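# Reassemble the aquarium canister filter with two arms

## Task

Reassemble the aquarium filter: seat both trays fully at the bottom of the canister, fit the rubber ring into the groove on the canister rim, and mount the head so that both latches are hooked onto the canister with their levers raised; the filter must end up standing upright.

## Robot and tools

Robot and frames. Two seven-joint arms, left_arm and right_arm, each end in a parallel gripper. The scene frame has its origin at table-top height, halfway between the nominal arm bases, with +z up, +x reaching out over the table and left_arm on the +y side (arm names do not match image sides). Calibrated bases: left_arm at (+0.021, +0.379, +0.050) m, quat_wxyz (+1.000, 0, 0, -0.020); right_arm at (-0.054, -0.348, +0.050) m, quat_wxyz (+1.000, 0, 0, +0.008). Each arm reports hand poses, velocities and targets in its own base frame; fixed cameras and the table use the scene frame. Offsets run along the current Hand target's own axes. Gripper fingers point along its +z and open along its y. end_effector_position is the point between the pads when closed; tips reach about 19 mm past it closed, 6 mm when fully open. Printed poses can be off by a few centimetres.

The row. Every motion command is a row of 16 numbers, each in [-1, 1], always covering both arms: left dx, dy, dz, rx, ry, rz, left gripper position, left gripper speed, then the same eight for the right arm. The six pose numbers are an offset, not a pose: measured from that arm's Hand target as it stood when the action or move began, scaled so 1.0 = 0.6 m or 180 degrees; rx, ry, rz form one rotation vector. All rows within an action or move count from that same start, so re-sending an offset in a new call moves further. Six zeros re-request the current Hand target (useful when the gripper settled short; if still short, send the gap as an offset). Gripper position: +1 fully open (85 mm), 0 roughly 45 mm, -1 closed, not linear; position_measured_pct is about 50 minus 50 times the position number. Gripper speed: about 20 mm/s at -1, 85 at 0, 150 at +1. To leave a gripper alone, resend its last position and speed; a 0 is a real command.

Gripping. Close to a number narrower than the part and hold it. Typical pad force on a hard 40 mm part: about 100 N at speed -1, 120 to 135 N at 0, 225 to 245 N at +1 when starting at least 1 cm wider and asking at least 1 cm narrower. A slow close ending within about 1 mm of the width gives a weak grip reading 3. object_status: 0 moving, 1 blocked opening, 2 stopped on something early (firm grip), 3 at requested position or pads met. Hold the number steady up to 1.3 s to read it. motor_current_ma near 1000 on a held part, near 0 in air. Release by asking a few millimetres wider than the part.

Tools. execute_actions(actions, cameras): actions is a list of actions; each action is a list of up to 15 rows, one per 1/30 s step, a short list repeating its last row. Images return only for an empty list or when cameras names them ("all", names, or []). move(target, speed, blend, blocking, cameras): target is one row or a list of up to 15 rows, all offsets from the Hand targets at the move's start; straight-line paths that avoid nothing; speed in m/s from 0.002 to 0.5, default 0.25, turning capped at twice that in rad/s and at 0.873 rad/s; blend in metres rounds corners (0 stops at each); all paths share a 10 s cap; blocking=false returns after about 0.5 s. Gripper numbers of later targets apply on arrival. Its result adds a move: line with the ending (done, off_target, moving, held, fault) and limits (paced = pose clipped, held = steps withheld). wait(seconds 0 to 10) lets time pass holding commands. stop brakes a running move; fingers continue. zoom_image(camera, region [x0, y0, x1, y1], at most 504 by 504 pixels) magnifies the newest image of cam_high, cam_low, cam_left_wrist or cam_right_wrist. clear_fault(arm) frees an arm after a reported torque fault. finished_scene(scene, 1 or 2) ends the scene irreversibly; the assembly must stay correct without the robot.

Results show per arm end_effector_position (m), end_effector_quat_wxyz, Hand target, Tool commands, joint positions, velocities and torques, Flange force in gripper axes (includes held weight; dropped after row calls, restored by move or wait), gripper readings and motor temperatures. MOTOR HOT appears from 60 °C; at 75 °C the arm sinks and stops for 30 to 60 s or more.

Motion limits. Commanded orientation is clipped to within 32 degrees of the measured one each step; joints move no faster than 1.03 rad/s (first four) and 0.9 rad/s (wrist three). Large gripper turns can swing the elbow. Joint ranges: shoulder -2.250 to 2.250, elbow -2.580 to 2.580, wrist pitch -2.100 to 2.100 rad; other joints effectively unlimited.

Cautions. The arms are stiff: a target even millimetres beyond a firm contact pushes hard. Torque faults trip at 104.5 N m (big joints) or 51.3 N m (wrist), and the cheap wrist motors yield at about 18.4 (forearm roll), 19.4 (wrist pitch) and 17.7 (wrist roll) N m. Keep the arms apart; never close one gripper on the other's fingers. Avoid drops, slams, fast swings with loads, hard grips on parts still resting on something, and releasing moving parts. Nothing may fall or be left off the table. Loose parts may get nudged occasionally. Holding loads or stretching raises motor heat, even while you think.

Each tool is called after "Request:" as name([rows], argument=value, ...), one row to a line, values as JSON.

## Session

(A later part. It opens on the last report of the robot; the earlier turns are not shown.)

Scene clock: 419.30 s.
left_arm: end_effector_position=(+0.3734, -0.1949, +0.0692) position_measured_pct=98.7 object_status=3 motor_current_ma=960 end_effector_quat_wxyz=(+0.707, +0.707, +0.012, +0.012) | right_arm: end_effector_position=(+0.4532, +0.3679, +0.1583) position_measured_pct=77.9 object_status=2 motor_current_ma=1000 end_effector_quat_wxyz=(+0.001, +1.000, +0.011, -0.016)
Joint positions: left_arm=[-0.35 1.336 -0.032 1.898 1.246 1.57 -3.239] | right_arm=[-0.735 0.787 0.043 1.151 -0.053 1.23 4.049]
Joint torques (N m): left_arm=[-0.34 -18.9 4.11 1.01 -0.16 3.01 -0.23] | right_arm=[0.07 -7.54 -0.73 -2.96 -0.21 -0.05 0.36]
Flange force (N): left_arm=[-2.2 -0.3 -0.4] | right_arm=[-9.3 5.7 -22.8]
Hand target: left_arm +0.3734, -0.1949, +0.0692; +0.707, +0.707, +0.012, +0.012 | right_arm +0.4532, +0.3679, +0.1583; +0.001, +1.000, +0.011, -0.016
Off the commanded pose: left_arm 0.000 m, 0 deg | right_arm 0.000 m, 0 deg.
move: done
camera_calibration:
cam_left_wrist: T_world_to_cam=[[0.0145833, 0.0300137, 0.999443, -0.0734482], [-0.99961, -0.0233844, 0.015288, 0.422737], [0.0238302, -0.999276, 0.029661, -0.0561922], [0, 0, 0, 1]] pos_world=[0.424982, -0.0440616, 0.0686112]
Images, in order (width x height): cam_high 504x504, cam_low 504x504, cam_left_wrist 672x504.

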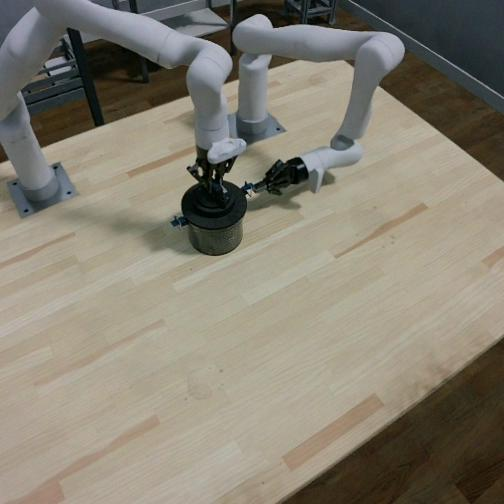

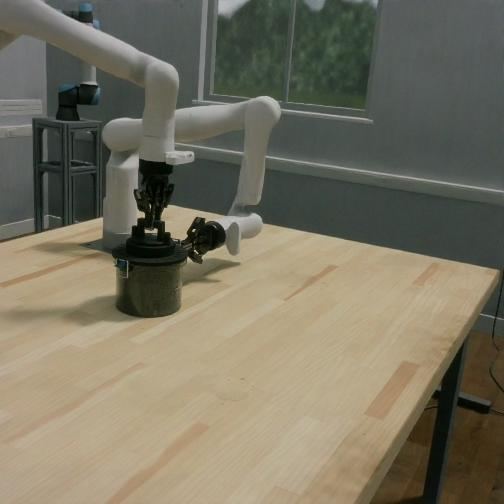

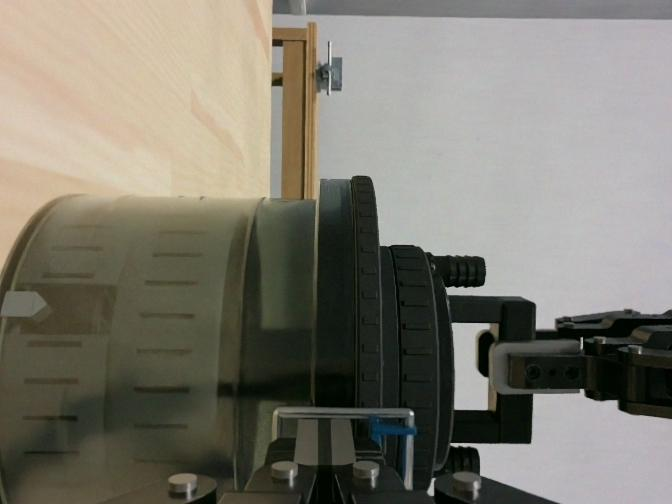

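Request:
move([
  [-0.0035,0,0.0083,0,0,0,-1,-1,0,0,0,0,0,0,-0.8,-1],
  [-0.0035,0.0133,0.0083,0,0,0,-1,-1,0,0,0,0,0,0,-0.8,-1],
], speed=0.03, cameras=["cam_high","cam_left_wrist","cam_low"])

Request:
zoom_image(camera="cam_high", region=[220, 160, 280, 220])

Request:
zoom_image(camera="cam_left_wrist", region=[200, 300, 460, 500])

Request:
zoom_image(camera="cam_low", region=[150, 210, 230, 290])

Scene clock: 421.23 s.
left_arm: end_effector_position=(+0.3715, -0.2000, +0.0771) position_measured_pct=98.7 object_status=3 motor_current_ma=960 end_effector_quat_wxyz=(+0.707, +0.707, +0.012, +0.012) | right_arm: end_effector_position=(+0.4532, +0.3679, +0.1583) position_measured_pct=77.9 object_status=2 motor_current_ma=1000 end_effector_quat_wxyz=(+0.001, +1.000, +0.011, -0.016)
Joint positions: left_arm=[-0.343 1.317 -0.027 1.922 1.254 1.565 -3.242] | right_arm=[-0.735 0.787 0.043 1.151 -0.053 1.23 4.049]
Joint torques (N m): left_arm=[0.18 -18.79 4.42 0.66 -0.12 3.47 -0.25] | right_arm=[-0.11 -7.39 -0.9 -2.95 -0.28 -0.08 0.38]
Flange force (N): left_arm=[-3.9 0.2 -0.8] | right_arm=[-9.3 6.0 -23.0]
Hand target: left_arm +0.3715, -0.2000, +0.0772; +0.707, +0.707, +0.012, +0.012 | right_arm +0.4532, +0.3679, +0.1583; +0.001, +1.000, +0.011, -0.016
Off the commanded pose: left_arm 0.000 m, 0 deg | right_arm 0.000 m, 0 deg.
move: done
camera_calibration:
cam_left_wrist: T_world_to_cam=[[0.0144823, 0.0301103, 0.999442, -0.0811123], [-0.999614, -0.0232852, 0.0151863, 0.42061], [0.0237295, -0.999275, 0.0297615, -0.0615426], [0, 0, 0, 1]] pos_world=[0.423082, -0.0492617, 0.0765111]
Images, in order (width x height): cam_high 504x504, cam_low 504x504, cam_left_wrist 672x504.

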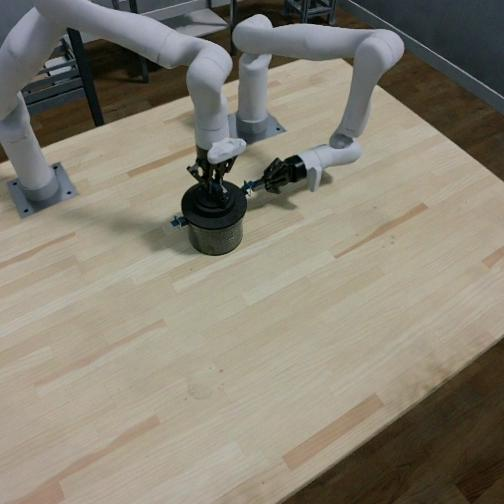

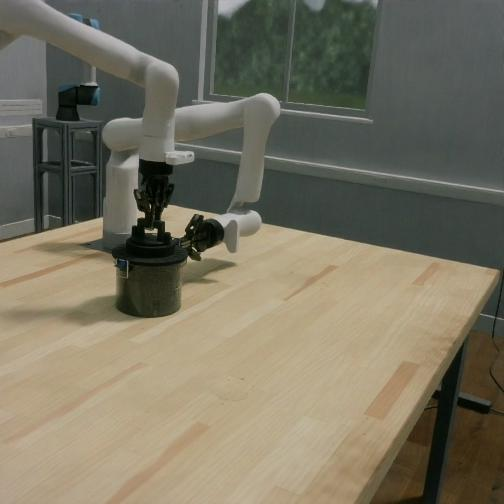

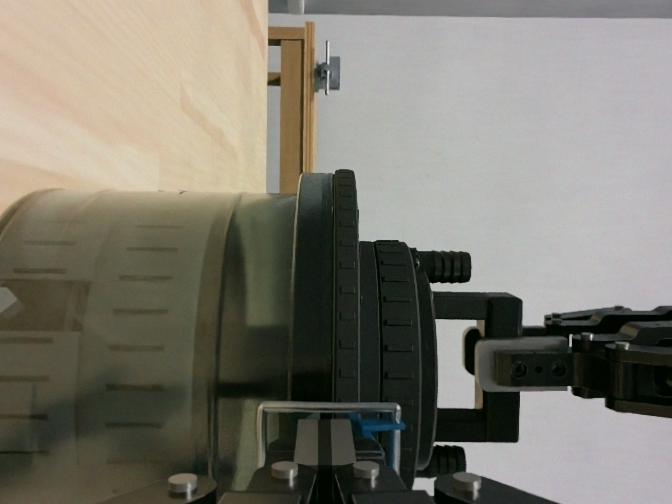

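Scaled by 8.400.

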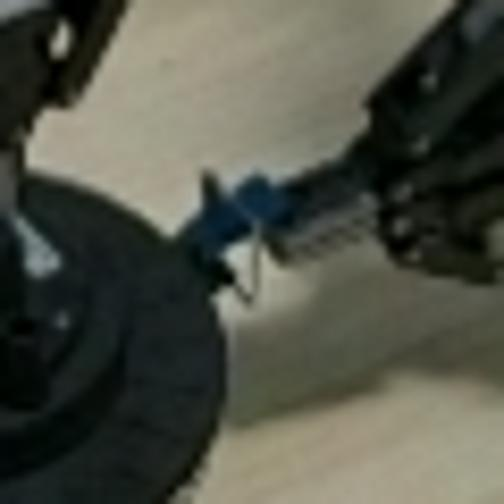

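Scaled by 1.938.

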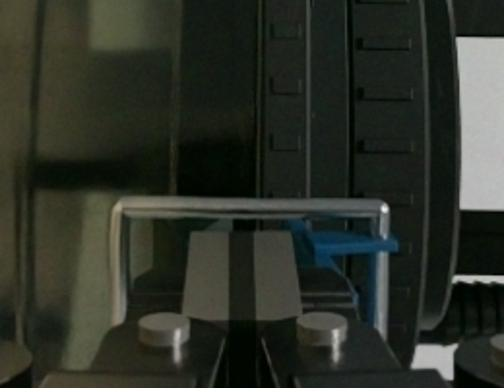

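Scaled by 6.300.

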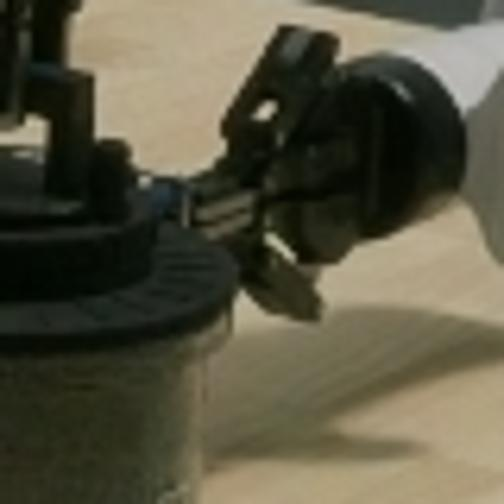

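Request:
move(target=[0,0.01,0,0,0,0,-1,-1,0,0,0,0,0,0,-0.8,-1], speed=0.03, cameras=["cam_left_wrist","cam_high"])

Request:
zoom_image(camera="cam_left_wrist", region=[200, 300, 460, 500])

Request:
zoom_image(camera="cam_high", region=[220, 160, 280, 220])

Scene clock: 422.70 s.
left_arm: end_effector_position=(+0.3715, -0.2000, +0.0831) position_measured_pct=98.7 object_status=3 motor_current_ma=960 end_effector_quat_wxyz=(+0.707, +0.707, +0.012, +0.012) | right_arm: end_effector_position=(+0.4532, +0.3679, +0.1583) position_measured_pct=77.9 object_status=2 motor_current_ma=1000 end_effector_quat_wxyz=(+0.001, +1.000, +0.011, -0.016)
Joint positions: left_arm=[-0.343 1.301 -0.027 1.932 1.254 1.566 -3.237] | right_arm=[-0.735 0.787 0.043 1.151 -0.053 1.23 4.049]
Joint torques (N m): left_arm=[0.06 -18.97 4.47 1.22 -0.14 3.44 -0.25] | right_arm=[-0.12 -7.38 -0.86 -2.97 -0.28 -0.08 0.37]
Flange force (N): left_arm=[-2.1 -1.4 -1.2] | right_arm=[-9.4 6.1 -23.0]
Hand target: left_arm +0.3715, -0.2000, +0.0832; +0.707, +0.707, +0.012, +0.012 | right_arm +0.4532, +0.3679, +0.1583; +0.001, +1.000, +0.011, -0.016
Off the commanded pose: left_arm 0.000 m, 0 deg | right_arm 0.000 m, 0 deg.
move: done
camera_calibration:
cam_left_wrist: T_world_to_cam=[[0.0145833, 0.0300137, 0.999443, -0.0871567], [-0.99961, -0.0233844, 0.015288, 0.420503], [0.0238302, -0.999276, 0.029661, -0.0617555], [0, 0, 0, 1]] pos_world=[0.423082, -0.0492616, 0.0825112]
Images, in order (width x height): cam_high 504x504, cam_left_wrist 672x504.

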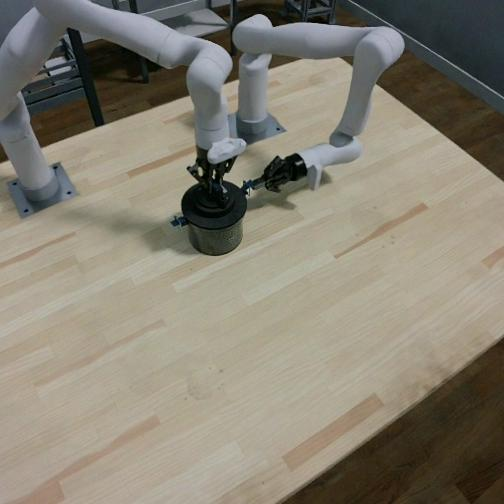

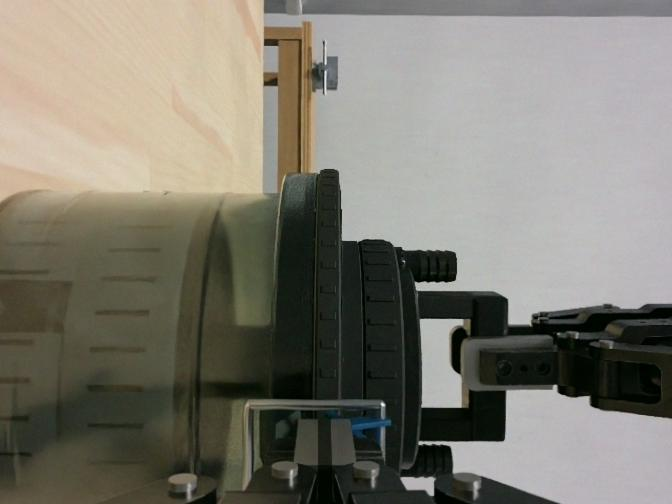

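Scaled by 1.938.

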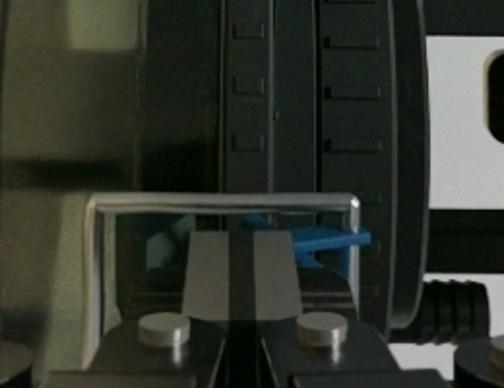

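Scaled by 8.400.

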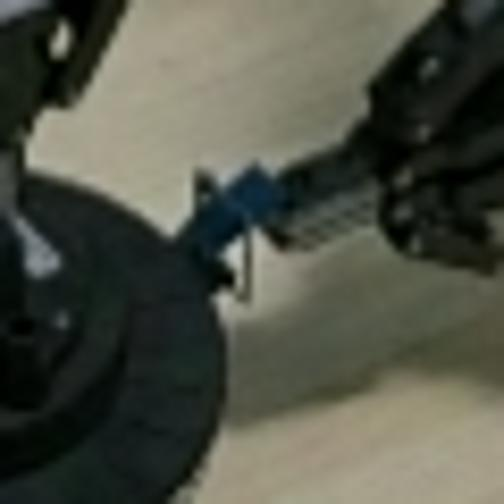

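Request:
move(target=[0,0.0133,0.005,0,0,0,-1,-1,0,0,0,0,0,0,-0.8,-1], speed=0.03, cameras=["cam_left_wrist","cam_high"])

Request:
zoom_image(camera="cam_left_wrist", region=[200, 300, 460, 500])

Request:
zoom_image(camera="cam_high", region=[220, 160, 280, 220])

Scene clock: 423.90 s.
left_arm: end_effector_position=(+0.3716, -0.2030, +0.0911) position_measured_pct=98.7 object_status=3 motor_current_ma=960 end_effector_quat_wxyz=(+0.707, +0.707, +0.012, +0.012) | right_arm: end_effector_position=(+0.4532, +0.3679, +0.1583) position_measured_pct=77.9 object_status=2 motor_current_ma=1000 end_effector_quat_wxyz=(+0.001, +1.000, +0.011, -0.016)
Joint positions: left_arm=[-0.338 1.281 -0.024 1.947 1.26 1.565 -3.231] | right_arm=[-0.735 0.787 0.043 1.151 -0.053 1.23 4.049]
Joint torques (N m): left_arm=[0.22 -19.42 4.75 1.19 -0.08 3.55 -0.25] | right_arm=[-0.15 -7.33 -0.93 -2.94 -0.3 -0.09 0.35]
Flange force (N): left_arm=[-2.4 -2.8 -1.7] | right_arm=[-9.3 6.2 -23.1]
Hand target: left_arm +0.3716, -0.2030, +0.0912; +0.707, +0.707, +0.012, +0.012 | right_arm +0.4532, +0.3679, +0.1583; +0.001, +1.000, +0.011, -0.016
Off the commanded pose: left_arm 0.000 m, 0 deg | right_arm 0.000 m, 0 deg.
move: done
camera_calibration:
cam_left_wrist: T_world_to_cam=[[0.0145833, 0.0300137, 0.999443, -0.0950666], [-0.99961, -0.0233844, 0.015288, 0.420413], [0.0238302, -0.999276, 0.029661, -0.064893], [0, 0, 0, 1]] pos_world=[0.423182, -0.0521616, 0.0905112]
Images, in order (width x height): cam_high 504x504, cam_left_wrist 672x504.

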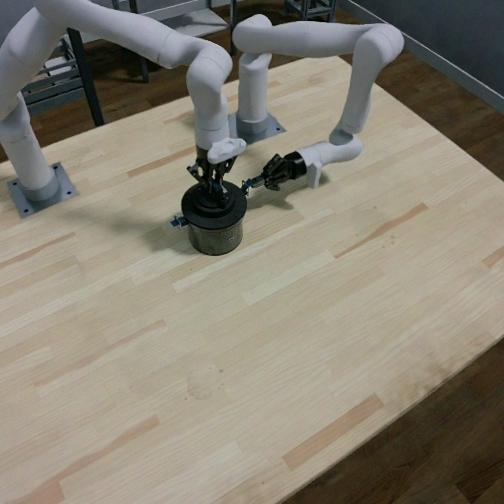

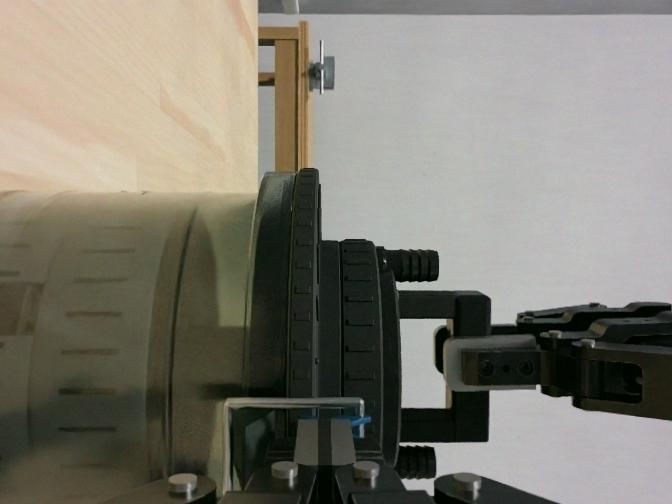

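Scaled by 1.938.

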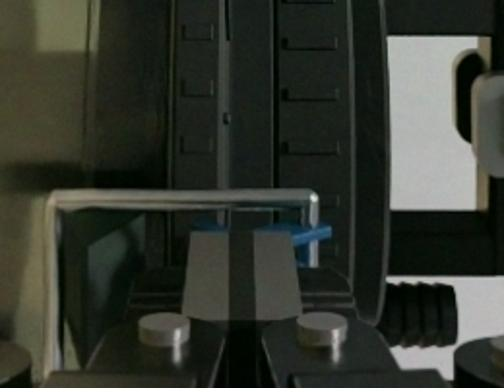

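Scaled by 8.400.

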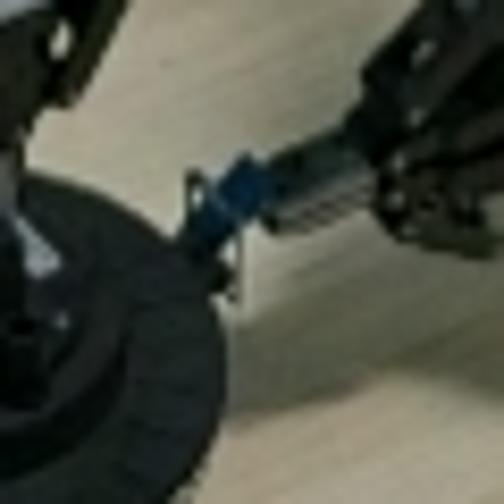

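Request:
move(target=[0,0.0075,0.0042,0,0,0,-1,-1,0,0,0,0,0,0,-0.8,-1], speed=0.02, cameras=["cam_left_wrist","cam_high"])

Request:
zoom_image(camera="cam_left_wrist", region=[200, 300, 460, 500])

Request:
zoom_image(camera="cam_high", region=[220, 160, 280, 220])

Scene clock: 425.10 s.
left_arm: end_effector_position=(+0.3717, -0.2055, +0.0956) position_measured_pct=98.7 object_status=3 motor_current_ma=960 end_effector_quat_wxyz=(+0.707, +0.707, +0.012, +0.012) | right_arm: end_effector_position=(+0.4532, +0.3679, +0.1583) position_measured_pct=77.9 object_status=2 motor_current_ma=1000 end_effector_quat_wxyz=(+0.001, +1.000, +0.011, -0.016)
Joint positions: left_arm=[-0.334 1.27 -0.021 1.956 1.265 1.564 -3.228] | right_arm=[-0.735 0.787 0.043 1.151 -0.053 1.23 4.049]
Joint torques (N m): left_arm=[0.62 -19.43 5.66 1.27 -0.02 4.18 -0.27] | right_arm=[0.26 -8.03 -0.67 -3.16 -0.19 -0.04 0.33]
Flange force (N): left_arm=[-2.9 -3.3 -2.9] | right_arm=[-9.3 5.4 -22.0]
Hand target: left_arm +0.3717, -0.2055, +0.0957; +0.707, +0.707, +0.012, +0.012 | right_arm +0.4532, +0.3679, +0.1583; +0.001, +1.000, +0.011, -0.016
Off the commanded pose: left_arm 0.000 m, 0 deg | right_arm 0.000 m, 0 deg.
move: done
camera_calibration:
cam_left_wrist: T_world_to_cam=[[0.0145811, 0.0300137, 0.999443, -0.0994896], [-0.99961, -0.0233845, 0.0152858, 0.420386], [0.0238302, -0.999276, 0.029661, -0.0675271], [0, 0, 0, 1]] pos_world=[0.423282, -0.0546616, 0.0950112]
Images, in order (width x height): cam_high 504x504, cam_left_wrist 672x504.

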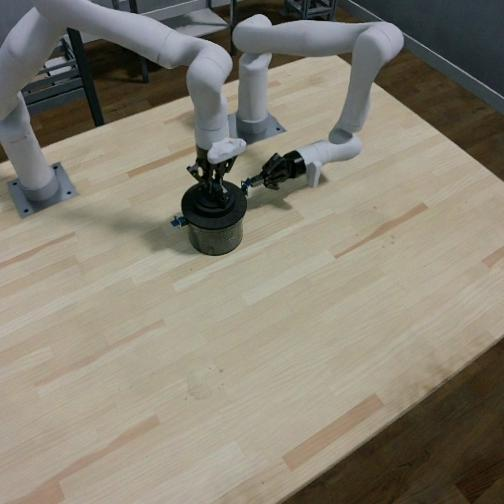

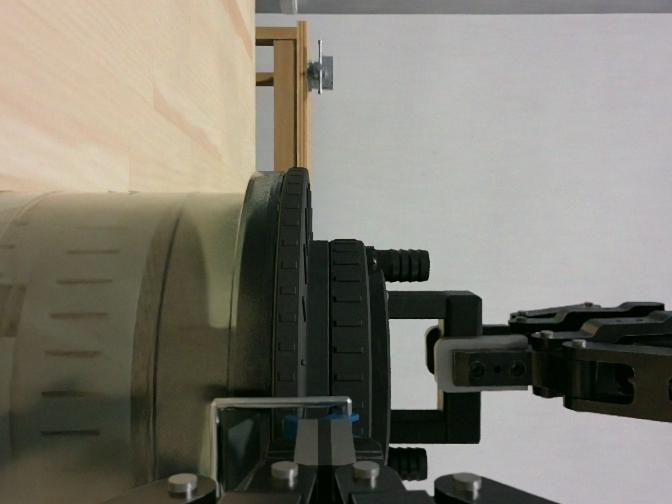

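Scaled by 1.938.

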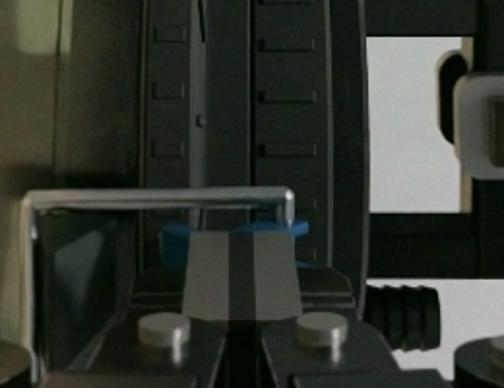

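Scaled by 8.400.

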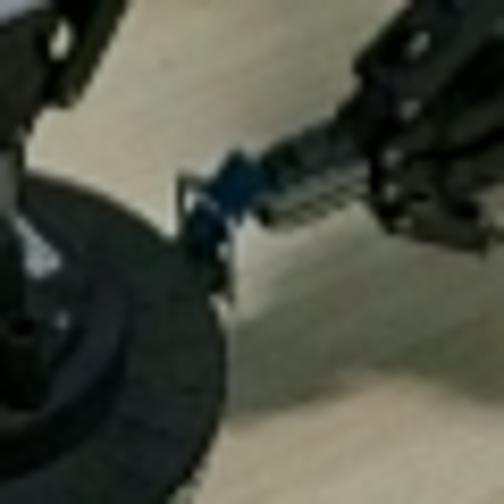

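Request:
move(target=[0,0.0067,0.0075,0,0,0,-1,-1,0,0,0,0,0,0,-0.8,-1], speed=0.02, cameras=["cam_left_wrist","cam_high"])

Request:
zoom_image(camera="cam_left_wrist", region=[200, 300, 460, 500])

Request:
zoom_image(camera="cam_high", region=[220, 160, 280, 220])

Scene clock: 426.30 s.
left_arm: end_effector_position=(+0.3718, -0.2099, +0.0996) position_measured_pct=98.7 object_status=3 motor_current_ma=960 end_effector_quat_wxyz=(+0.707, +0.707, +0.012, +0.012) | right_arm: end_effector_position=(+0.4532, +0.3679, +0.1583) position_measured_pct=77.9 object_status=2 motor_current_ma=1000 end_effector_quat_wxyz=(+0.001, +1.000, +0.011, -0.016)
Joint positions: left_arm=[-0.326 1.26 -0.016 1.966 1.274 1.56 -3.226] | right_arm=[-0.735 0.787 0.043 1.151 -0.053 1.23 4.049]
Joint torques (N m): left_arm=[1.18 -19.5 6.87 1.88 -0.25 4.45 -0.25] | right_arm=[0.66 -6.85 -0.49 -2.46 -0.2 -0.02 0.35]
Flange force (N): left_arm=[-1.9 -4.7 -4.9] | right_arm=[-9.5 4.6 -24.1]
Hand target: left_arm +0.3718, -0.2100, +0.0997; +0.707, +0.707, +0.012, +0.012 | right_arm +0.4532, +0.3679, +0.1583; +0.001, +1.000, +0.011, -0.016
Off the commanded pose: left_arm 0.000 m, 0 deg | right_arm 0.000 m, 0 deg.
move: done
camera_calibration:
cam_left_wrist: T_world_to_cam=[[0.0145833, 0.0300137, 0.999443, -0.103355], [-0.99961, -0.0233844, 0.015288, 0.420319], [0.0238302, -0.999276, 0.029661, -0.0721449], [0, 0, 0, 1]] pos_world=[0.423382, -0.0591616, 0.0990112]
Images, in order (width x height): cam_high 504x504, cam_left_wrist 672x504.

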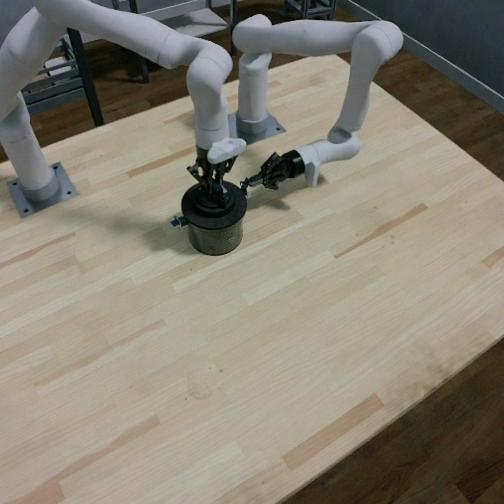

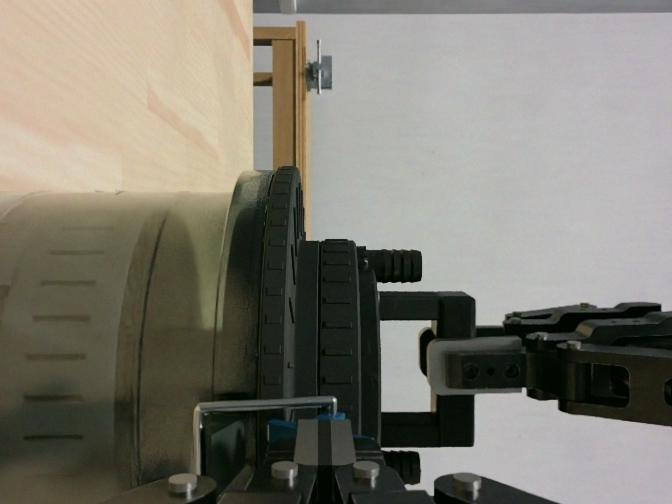

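Scaled by 1.938.

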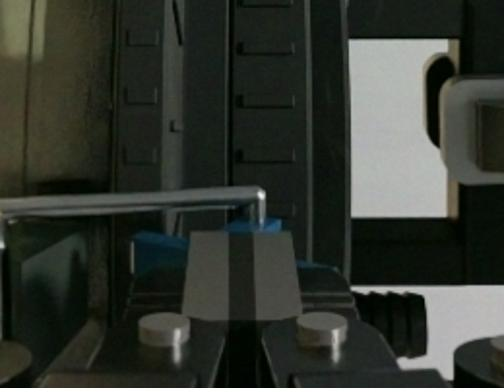

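Scaled by 8.400.

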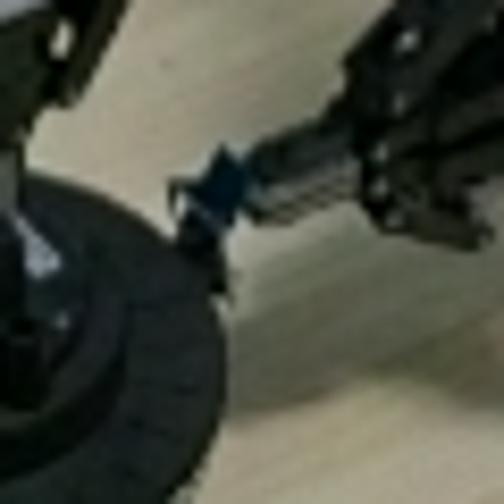

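Request:
move(target=[0,0.005,0.01,0,0,0,-1,-1,0,0,0,0,0,0,-0.8,-1], speed=0.02, cameras=["cam_left_wrist","cam_high","cam_right_wrist"])

Request:
zoom_image(camera="cam_left_wrist", region=[180, 300, 440, 500])

Request:
zoom_image(camera="cam_high", region=[220, 160, 280, 220])

Scene clock: 427.50 s.
left_arm: end_effector_position=(+0.3720, -0.2159, +0.1026) position_measured_pct=98.7 object_status=3 motor_current_ma=960 end_effector_quat_wxyz=(+0.707, +0.707, +0.012, +0.012) | right_arm: end_effector_position=(+0.4532, +0.3679, +0.1583) position_measured_pct=77.9 object_status=2 motor_current_ma=1000 end_effector_quat_wxyz=(+0.001, +1.000, +0.011, -0.016)
Joint positions: left_arm=[-0.316 1.253 -0.009 1.975 1.286 1.554 -3.226] | right_arm=[-0.735 0.787 0.043 1.151 -0.053 1.23 4.049]
Joint torques (N m): left_arm=[0.05 -18.48 4.26 0.89 -0.05 2.91 -0.29] | right_arm=[0 -7.6 -1 -3.07 -0.38 -0.13 0.44]
Flange force (N): left_arm=[-2.0 -0.2 -1.5] | right_arm=[-9.5 5.8 -22.8]
Hand target: left_arm +0.3721, -0.2160, +0.1027; +0.707, +0.707, +0.012, +0.012 | right_arm +0.4532, +0.3679, +0.1583; +0.001, +1.000, +0.011, -0.016
Off the commanded pose: left_arm 0.000 m, 0 deg | right_arm 0.000 m, 0 deg.
move: done
camera_calibration:
cam_left_wrist: T_world_to_cam=[[0.0145811, 0.0300137, 0.999443, -0.106176], [-0.99961, -0.0233845, 0.0152858, 0.420433], [0.0238302, -0.999276, 0.029661, -0.0782366], [0, 0, 0, 1]] pos_world=[0.423682, -0.0651616, 0.102011]
cam_right_wrist: T_world_to_cam=[[0.0190261, -0.999803, -0.00568193, 0.36114], [-0.999235, -0.0192089, 0.0340752, 0.510869], [-0.0341776, 0.00502926, -0.999403, 0.31503], [0, 0, 0, 1]] pos_world=[0.514374, 0.369297, 0.299486]
Images, in order (width x height): cam_high 504x504, cam_left_wrist 672x504, cam_right_wrist 672x504.

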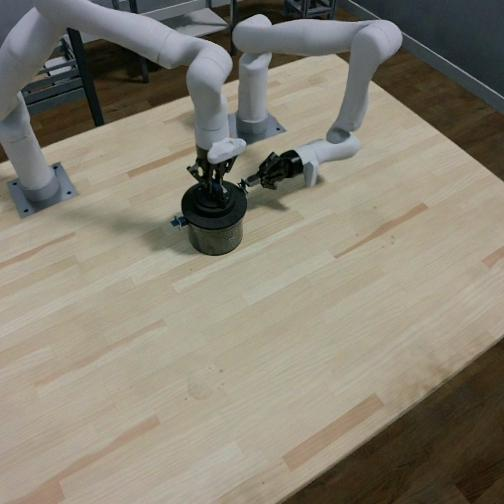

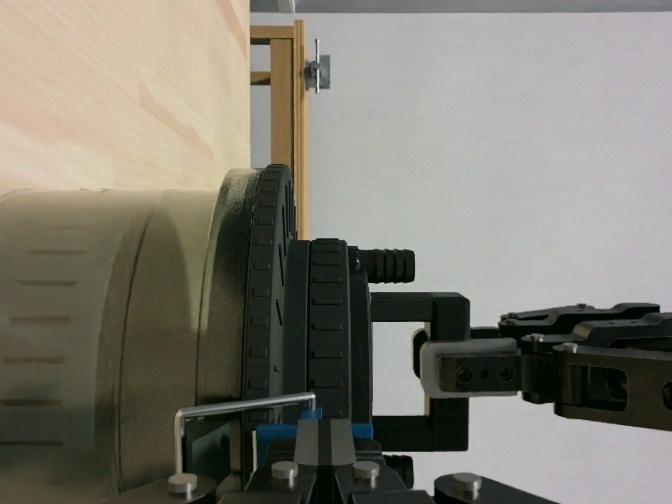

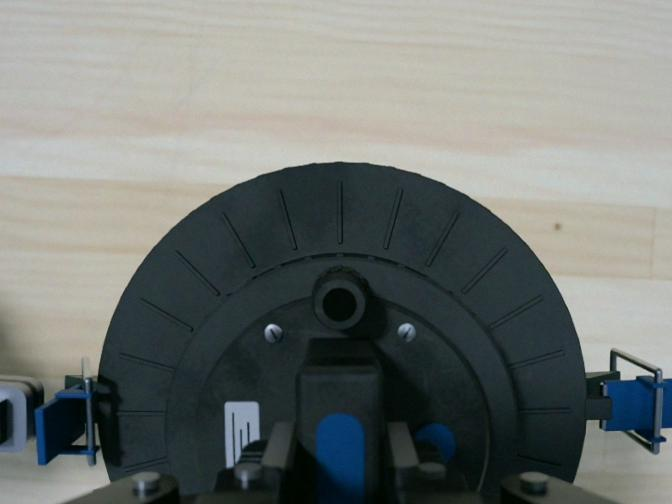

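Scaled by 1.938.

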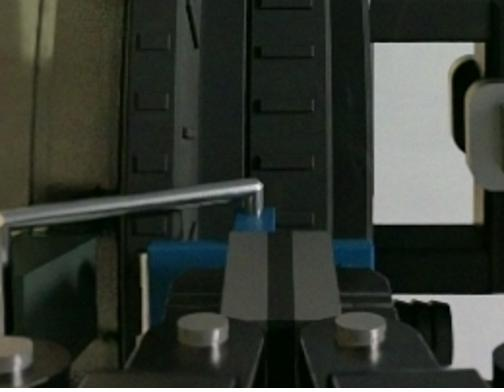

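Scaled by 8.400.

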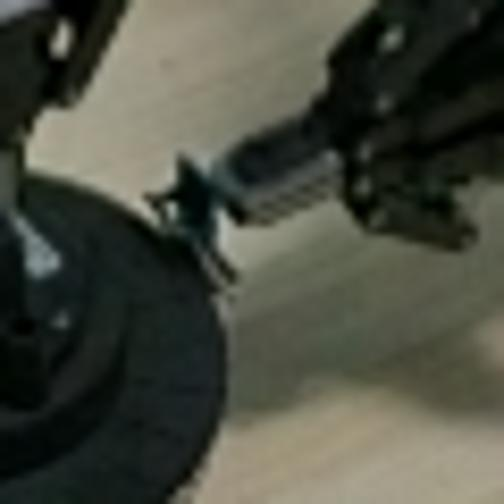

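Request:
move(target=[0,0.0017,0.0083,0,0,0,-1,-1,0,0,0,0,0,0,-0.8,-1], speed=0.02, cameras=["cam_left_wrist","cam_high","cam_right_wrist","cam_low"])

Request:
zoom_image(camera="cam_left_wrist", region=[180, 300, 440, 500])

Request:
zoom_image(camera="cam_high", region=[220, 160, 280, 220])

Request:
zoom_image(camera="cam_right_wrist", region=[0, 300, 200, 500])

Request:
zoom_image(camera="cam_low", region=[150, 210, 230, 290])

Scene clock: 428.93 s.
left_arm: end_effector_position=(+0.3722, -0.2209, +0.1037) position_measured_pct=98.7 object_status=3 motor_current_ma=960 end_effector_quat_wxyz=(+0.707, +0.707, +0.012, +0.012) | right_arm: end_effector_position=(+0.4532, +0.3679, +0.1583) position_measured_pct=77.9 object_status=2 motor_current_ma=1000 end_effector_quat_wxyz=(+0.001, +1.000, +0.011, -0.016)
Joint positions: left_arm=[-0.308 1.251 -0.003 1.979 1.297 1.549 -3.228] | right_arm=[-0.735 0.787 0.043 1.151 -0.053 1.23 4.049]
Joint torques (N m): left_arm=[-0.37 -18.54 4.26 0.68 -0.02 2.92 -0.2] | right_arm=[-0.08 -7.62 -0.97 -3.05 -0.34 -0.13 0.43]
Flange force (N): left_arm=[-2.7 -0.2 -0.6] | right_arm=[-9.2 5.8 -22.8]
Hand target: left_arm +0.3722, -0.2210, +0.1037; +0.707, +0.707, +0.012, +0.012 | right_arm +0.4532, +0.3679, +0.1583; +0.001, +1.000, +0.011, -0.016
Off the commanded pose: left_arm 0.000 m, 0 deg | right_arm 0.000 m, 0 deg.
move: done
camera_calibration:
cam_left_wrist: T_world_to_cam=[[0.0145833, 0.0300137, 0.999443, -0.107128], [-0.99961, -0.0233844, 0.015288, 0.420399], [0.0238302, -0.999276, 0.029661, -0.083268], [0, 0, 0, 1]] pos_world=[0.423782, -0.0701616, 0.103111]
cam_right_wrist: T_world_to_cam=[[0.0190261, -0.999803, -0.00568193, 0.36114], [-0.999235, -0.0192089, 0.0340752, 0.510869], [-0.0341776, 0.00502926, -0.999403, 0.31503], [0, 0, 0, 1]] pos_world=[0.514374, 0.369297, 0.299486]

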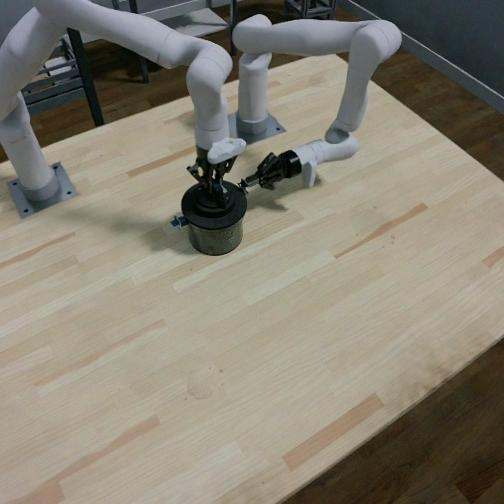

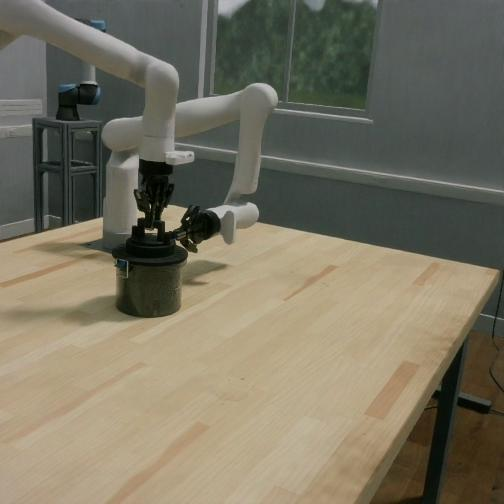

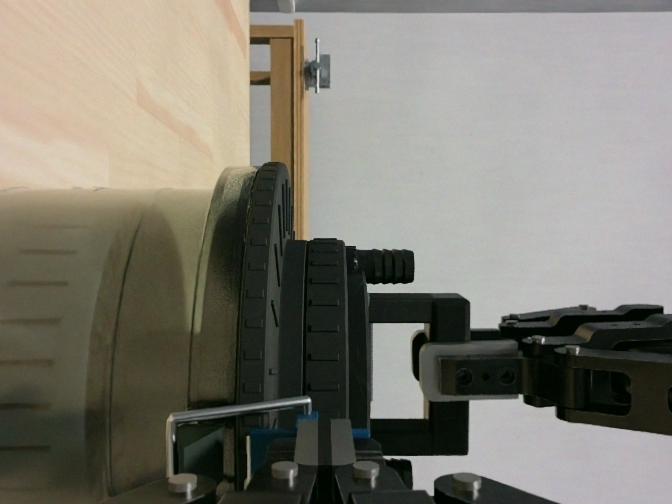

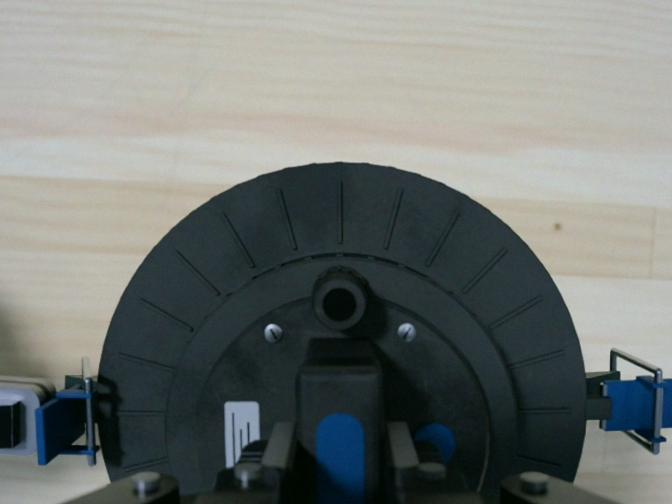

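Scaled by 1.938.

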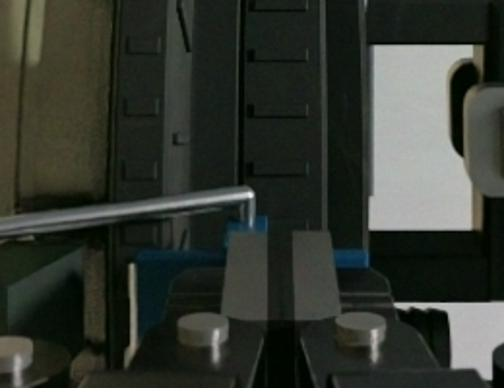

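Scaled by 8.400.

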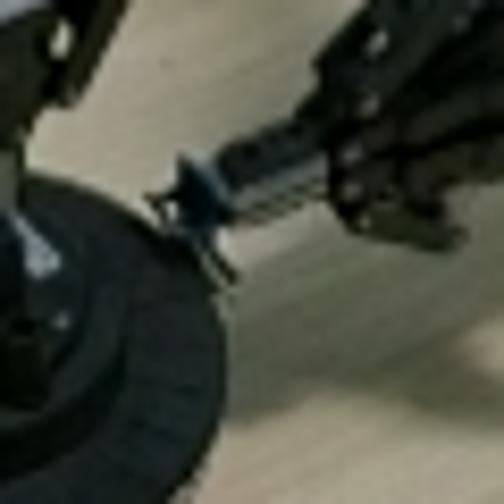

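Scaled by 2.520.

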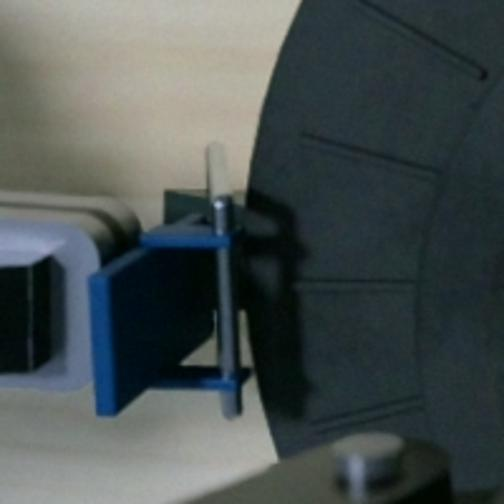

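Scaled by 6.300.

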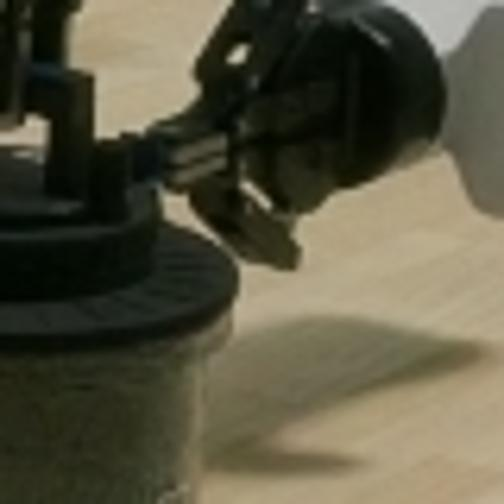

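Request:
move(target=[0,0.0,0.005,0,0,0,-1,-1,0,0,0,0,0,0,-0.8,-1], speed=0.02, cameras=["cam_right_wrist"])

Request:
zoom_image(camera="cam_right_wrist", region=[0, 300, 200, 500])

Scene clock: 430.37 s.
left_arm: end_effector_position=(+0.3723, -0.2239, +0.1037) position_measured_pct=98.7 object_status=3 motor_current_ma=960 end_effector_quat_wxyz=(+0.707, +0.707, +0.012, +0.012) | right_arm: end_effector_position=(+0.4533, +0.3679, +0.1583) position_measured_pct=77.9 object_status=2 motor_current_ma=1000 end_effector_quat_wxyz=(+0.001, +1.000, +0.011, -0.016)
Joint positions: left_arm=[-0.303 1.251 0 1.981 1.303 1.545 -3.229] | right_arm=[-0.735 0.787 0.043 1.151 -0.052 1.23 4.049]
Joint torques (N m): left_arm=[4.93 -17.39 7.63 1.75 0.05 2.67 -0.23] | right_arm=[-3.73 -7.23 -4.04 -3.16 -1.88 -0.28 0.42]
Flange force (N): left_arm=[-2.5 1.3 -14.8] | right_arm=[-6.0 11.2 -23.6]
Hand target: left_arm +0.3723, -0.2240, +0.1037; +0.707, +0.707, +0.012, +0.012 | right_arm +0.4532, +0.3679, +0.1583; +0.001, +1.000, +0.011, -0.016
Off the commanded pose: left_arm 0.000 m, 0 deg | right_arm 0.000 m, 0 deg.
move: done
camera_calibration:
cam_right_wrist: T_world_to_cam=[[0.0189263, -0.999805, -0.00567741, 0.361189], [-0.999237, -0.019109, 0.0340762, 0.510933], [-0.034178, 0.00502814, -0.999403, 0.315034], [0, 0, 0, 1]] pos_world=[0.514474, 0.369297, 0.299486]
Images, in order (width x height): cam_right_wrist 672x504.

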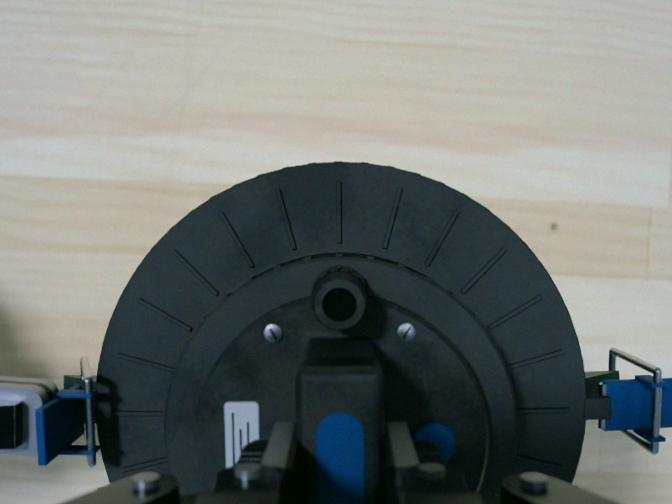

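Scaled by 2.520.

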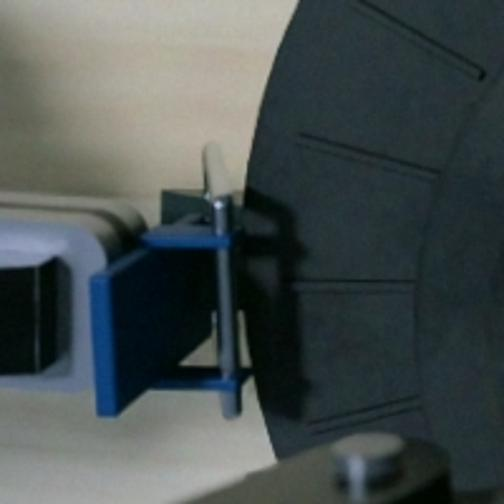

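Request:
move([
  [0,0,-0.1,0,0,0,-1,-1,0,0,0,0,0,0,-0.8,-1],
  [-0.09,-0.02,-0.1,0,0,0,-1,-1,0,0,0,0,0,0,-0.8,-1],
], speed=0.1, cameras=["cam_left_wrist","cam_high","cam_right_wrist"])

Request:
zoom_image(camera="cam_left_wrist", region=[220, 180, 440, 400])

Request:
zoom_image(camera="cam_high", region=[220, 160, 280, 220])

Request:
zoom_image(camera="cam_right_wrist", region=[0, 300, 200, 500])

Scene clock: 432.73 s.
left_arm: end_effector_position=(+0.3163, -0.1658, +0.0918) position_measured_pct=98.7 object_status=3 motor_current_ma=960 end_effector_quat_wxyz=(+0.707, +0.707, +0.012, +0.012) | right_arm: end_effector_position=(+0.4532, +0.3679, +0.1583) position_measured_pct=77.9 object_status=2 motor_current_ma=1000 end_effector_quat_wxyz=(+0.001, +1.000, +0.011, -0.016)
Joint positions: left_arm=[-0.435 1.295 -0.099 2.06 1.133 1.567 -3.374] | right_arm=[-0.735 0.787 0.043 1.151 -0.052 1.23 4.049]
Joint torques (N m): left_arm=[0.27 -17.35 3.49 2.1 -0.36 2.92 -0.13] | right_arm=[-2.98 -7.1 -3.49 -2.92 -1.68 -0.09 0.44]
Flange force (N): left_arm=[-4.0 0.2 -1.3] | right_arm=[-6.5 9.9 -23.6]
Hand target: left_arm +0.3163, -0.1658, +0.0918; +0.707, +0.707, +0.012, +0.012 | right_arm +0.4532, +0.3679, +0.1583; +0.001, +1.000, +0.011, -0.016
Off the commanded pose: left_arm 0.000 m, 0 deg | right_arm 0.000 m, 0 deg.
move: done
camera_calibration:
cam_left_wrist: T_world_to_cam=[[0.0145833, 0.0300137, 0.999443, -0.0960733], [-0.99961, -0.0233844, 0.015288, 0.365992], [0.0238302, -0.999276, 0.029661, -0.0265229], [0, 0, 0, 1]] pos_world=[0.367882, -0.0150616, 0.0912112]
cam_right_wrist: T_world_to_cam=[[0.0190261, -0.999803, -0.00568193, 0.36114], [-0.999235, -0.0192089, 0.0340752, 0.510869], [-0.0341776, 0.00502926, -0.999403, 0.31503], [0, 0, 0, 1]] pos_world=[0.514374, 0.369297, 0.299486]
Images, in order (width x height): cam_high 504x504, cam_left_wrist 672x504, cam_right_wrist 672x504.

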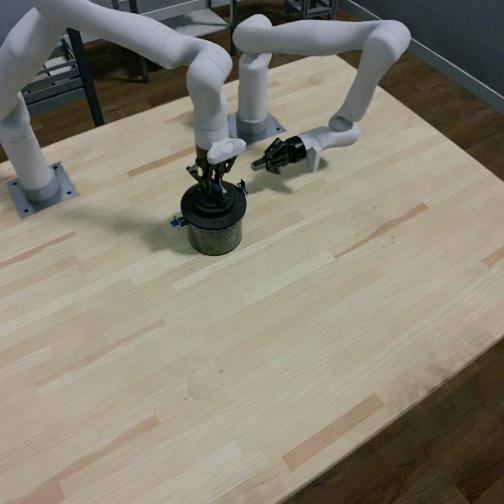

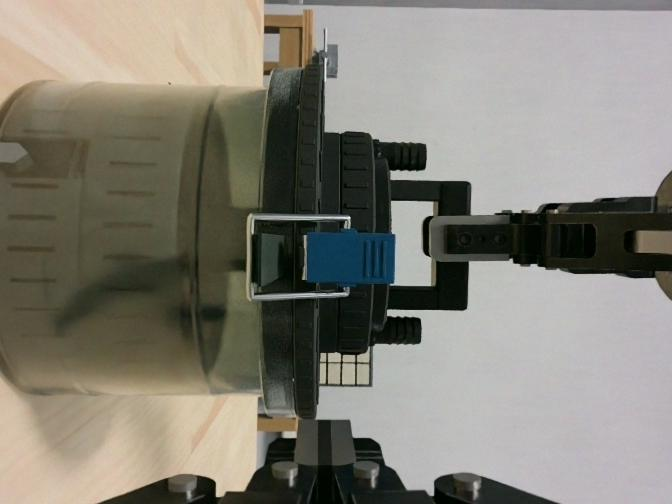

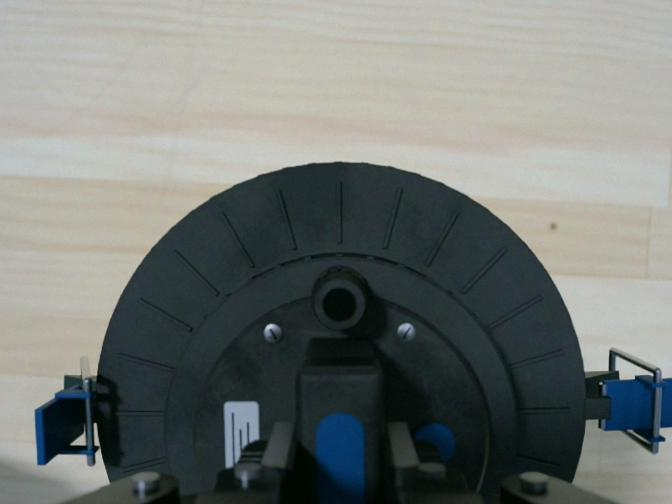

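Scaled by 2.291.

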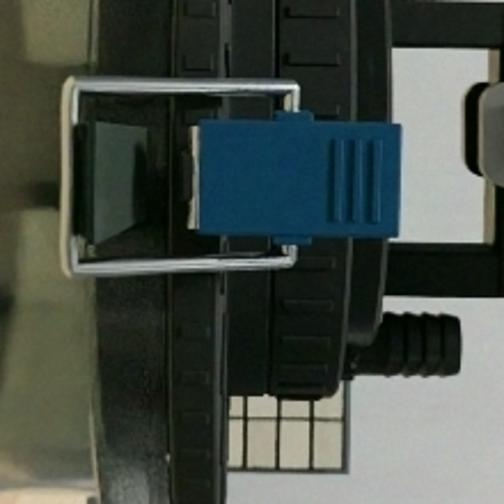

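Scaled by 8.400.

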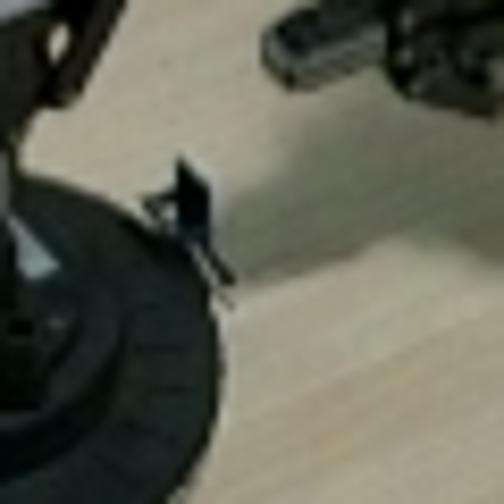

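Scaled by 2.520.

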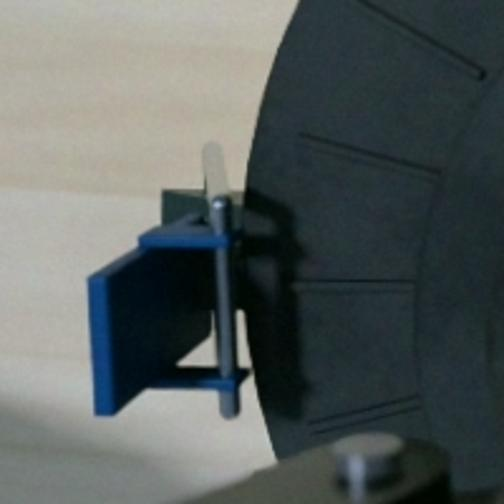

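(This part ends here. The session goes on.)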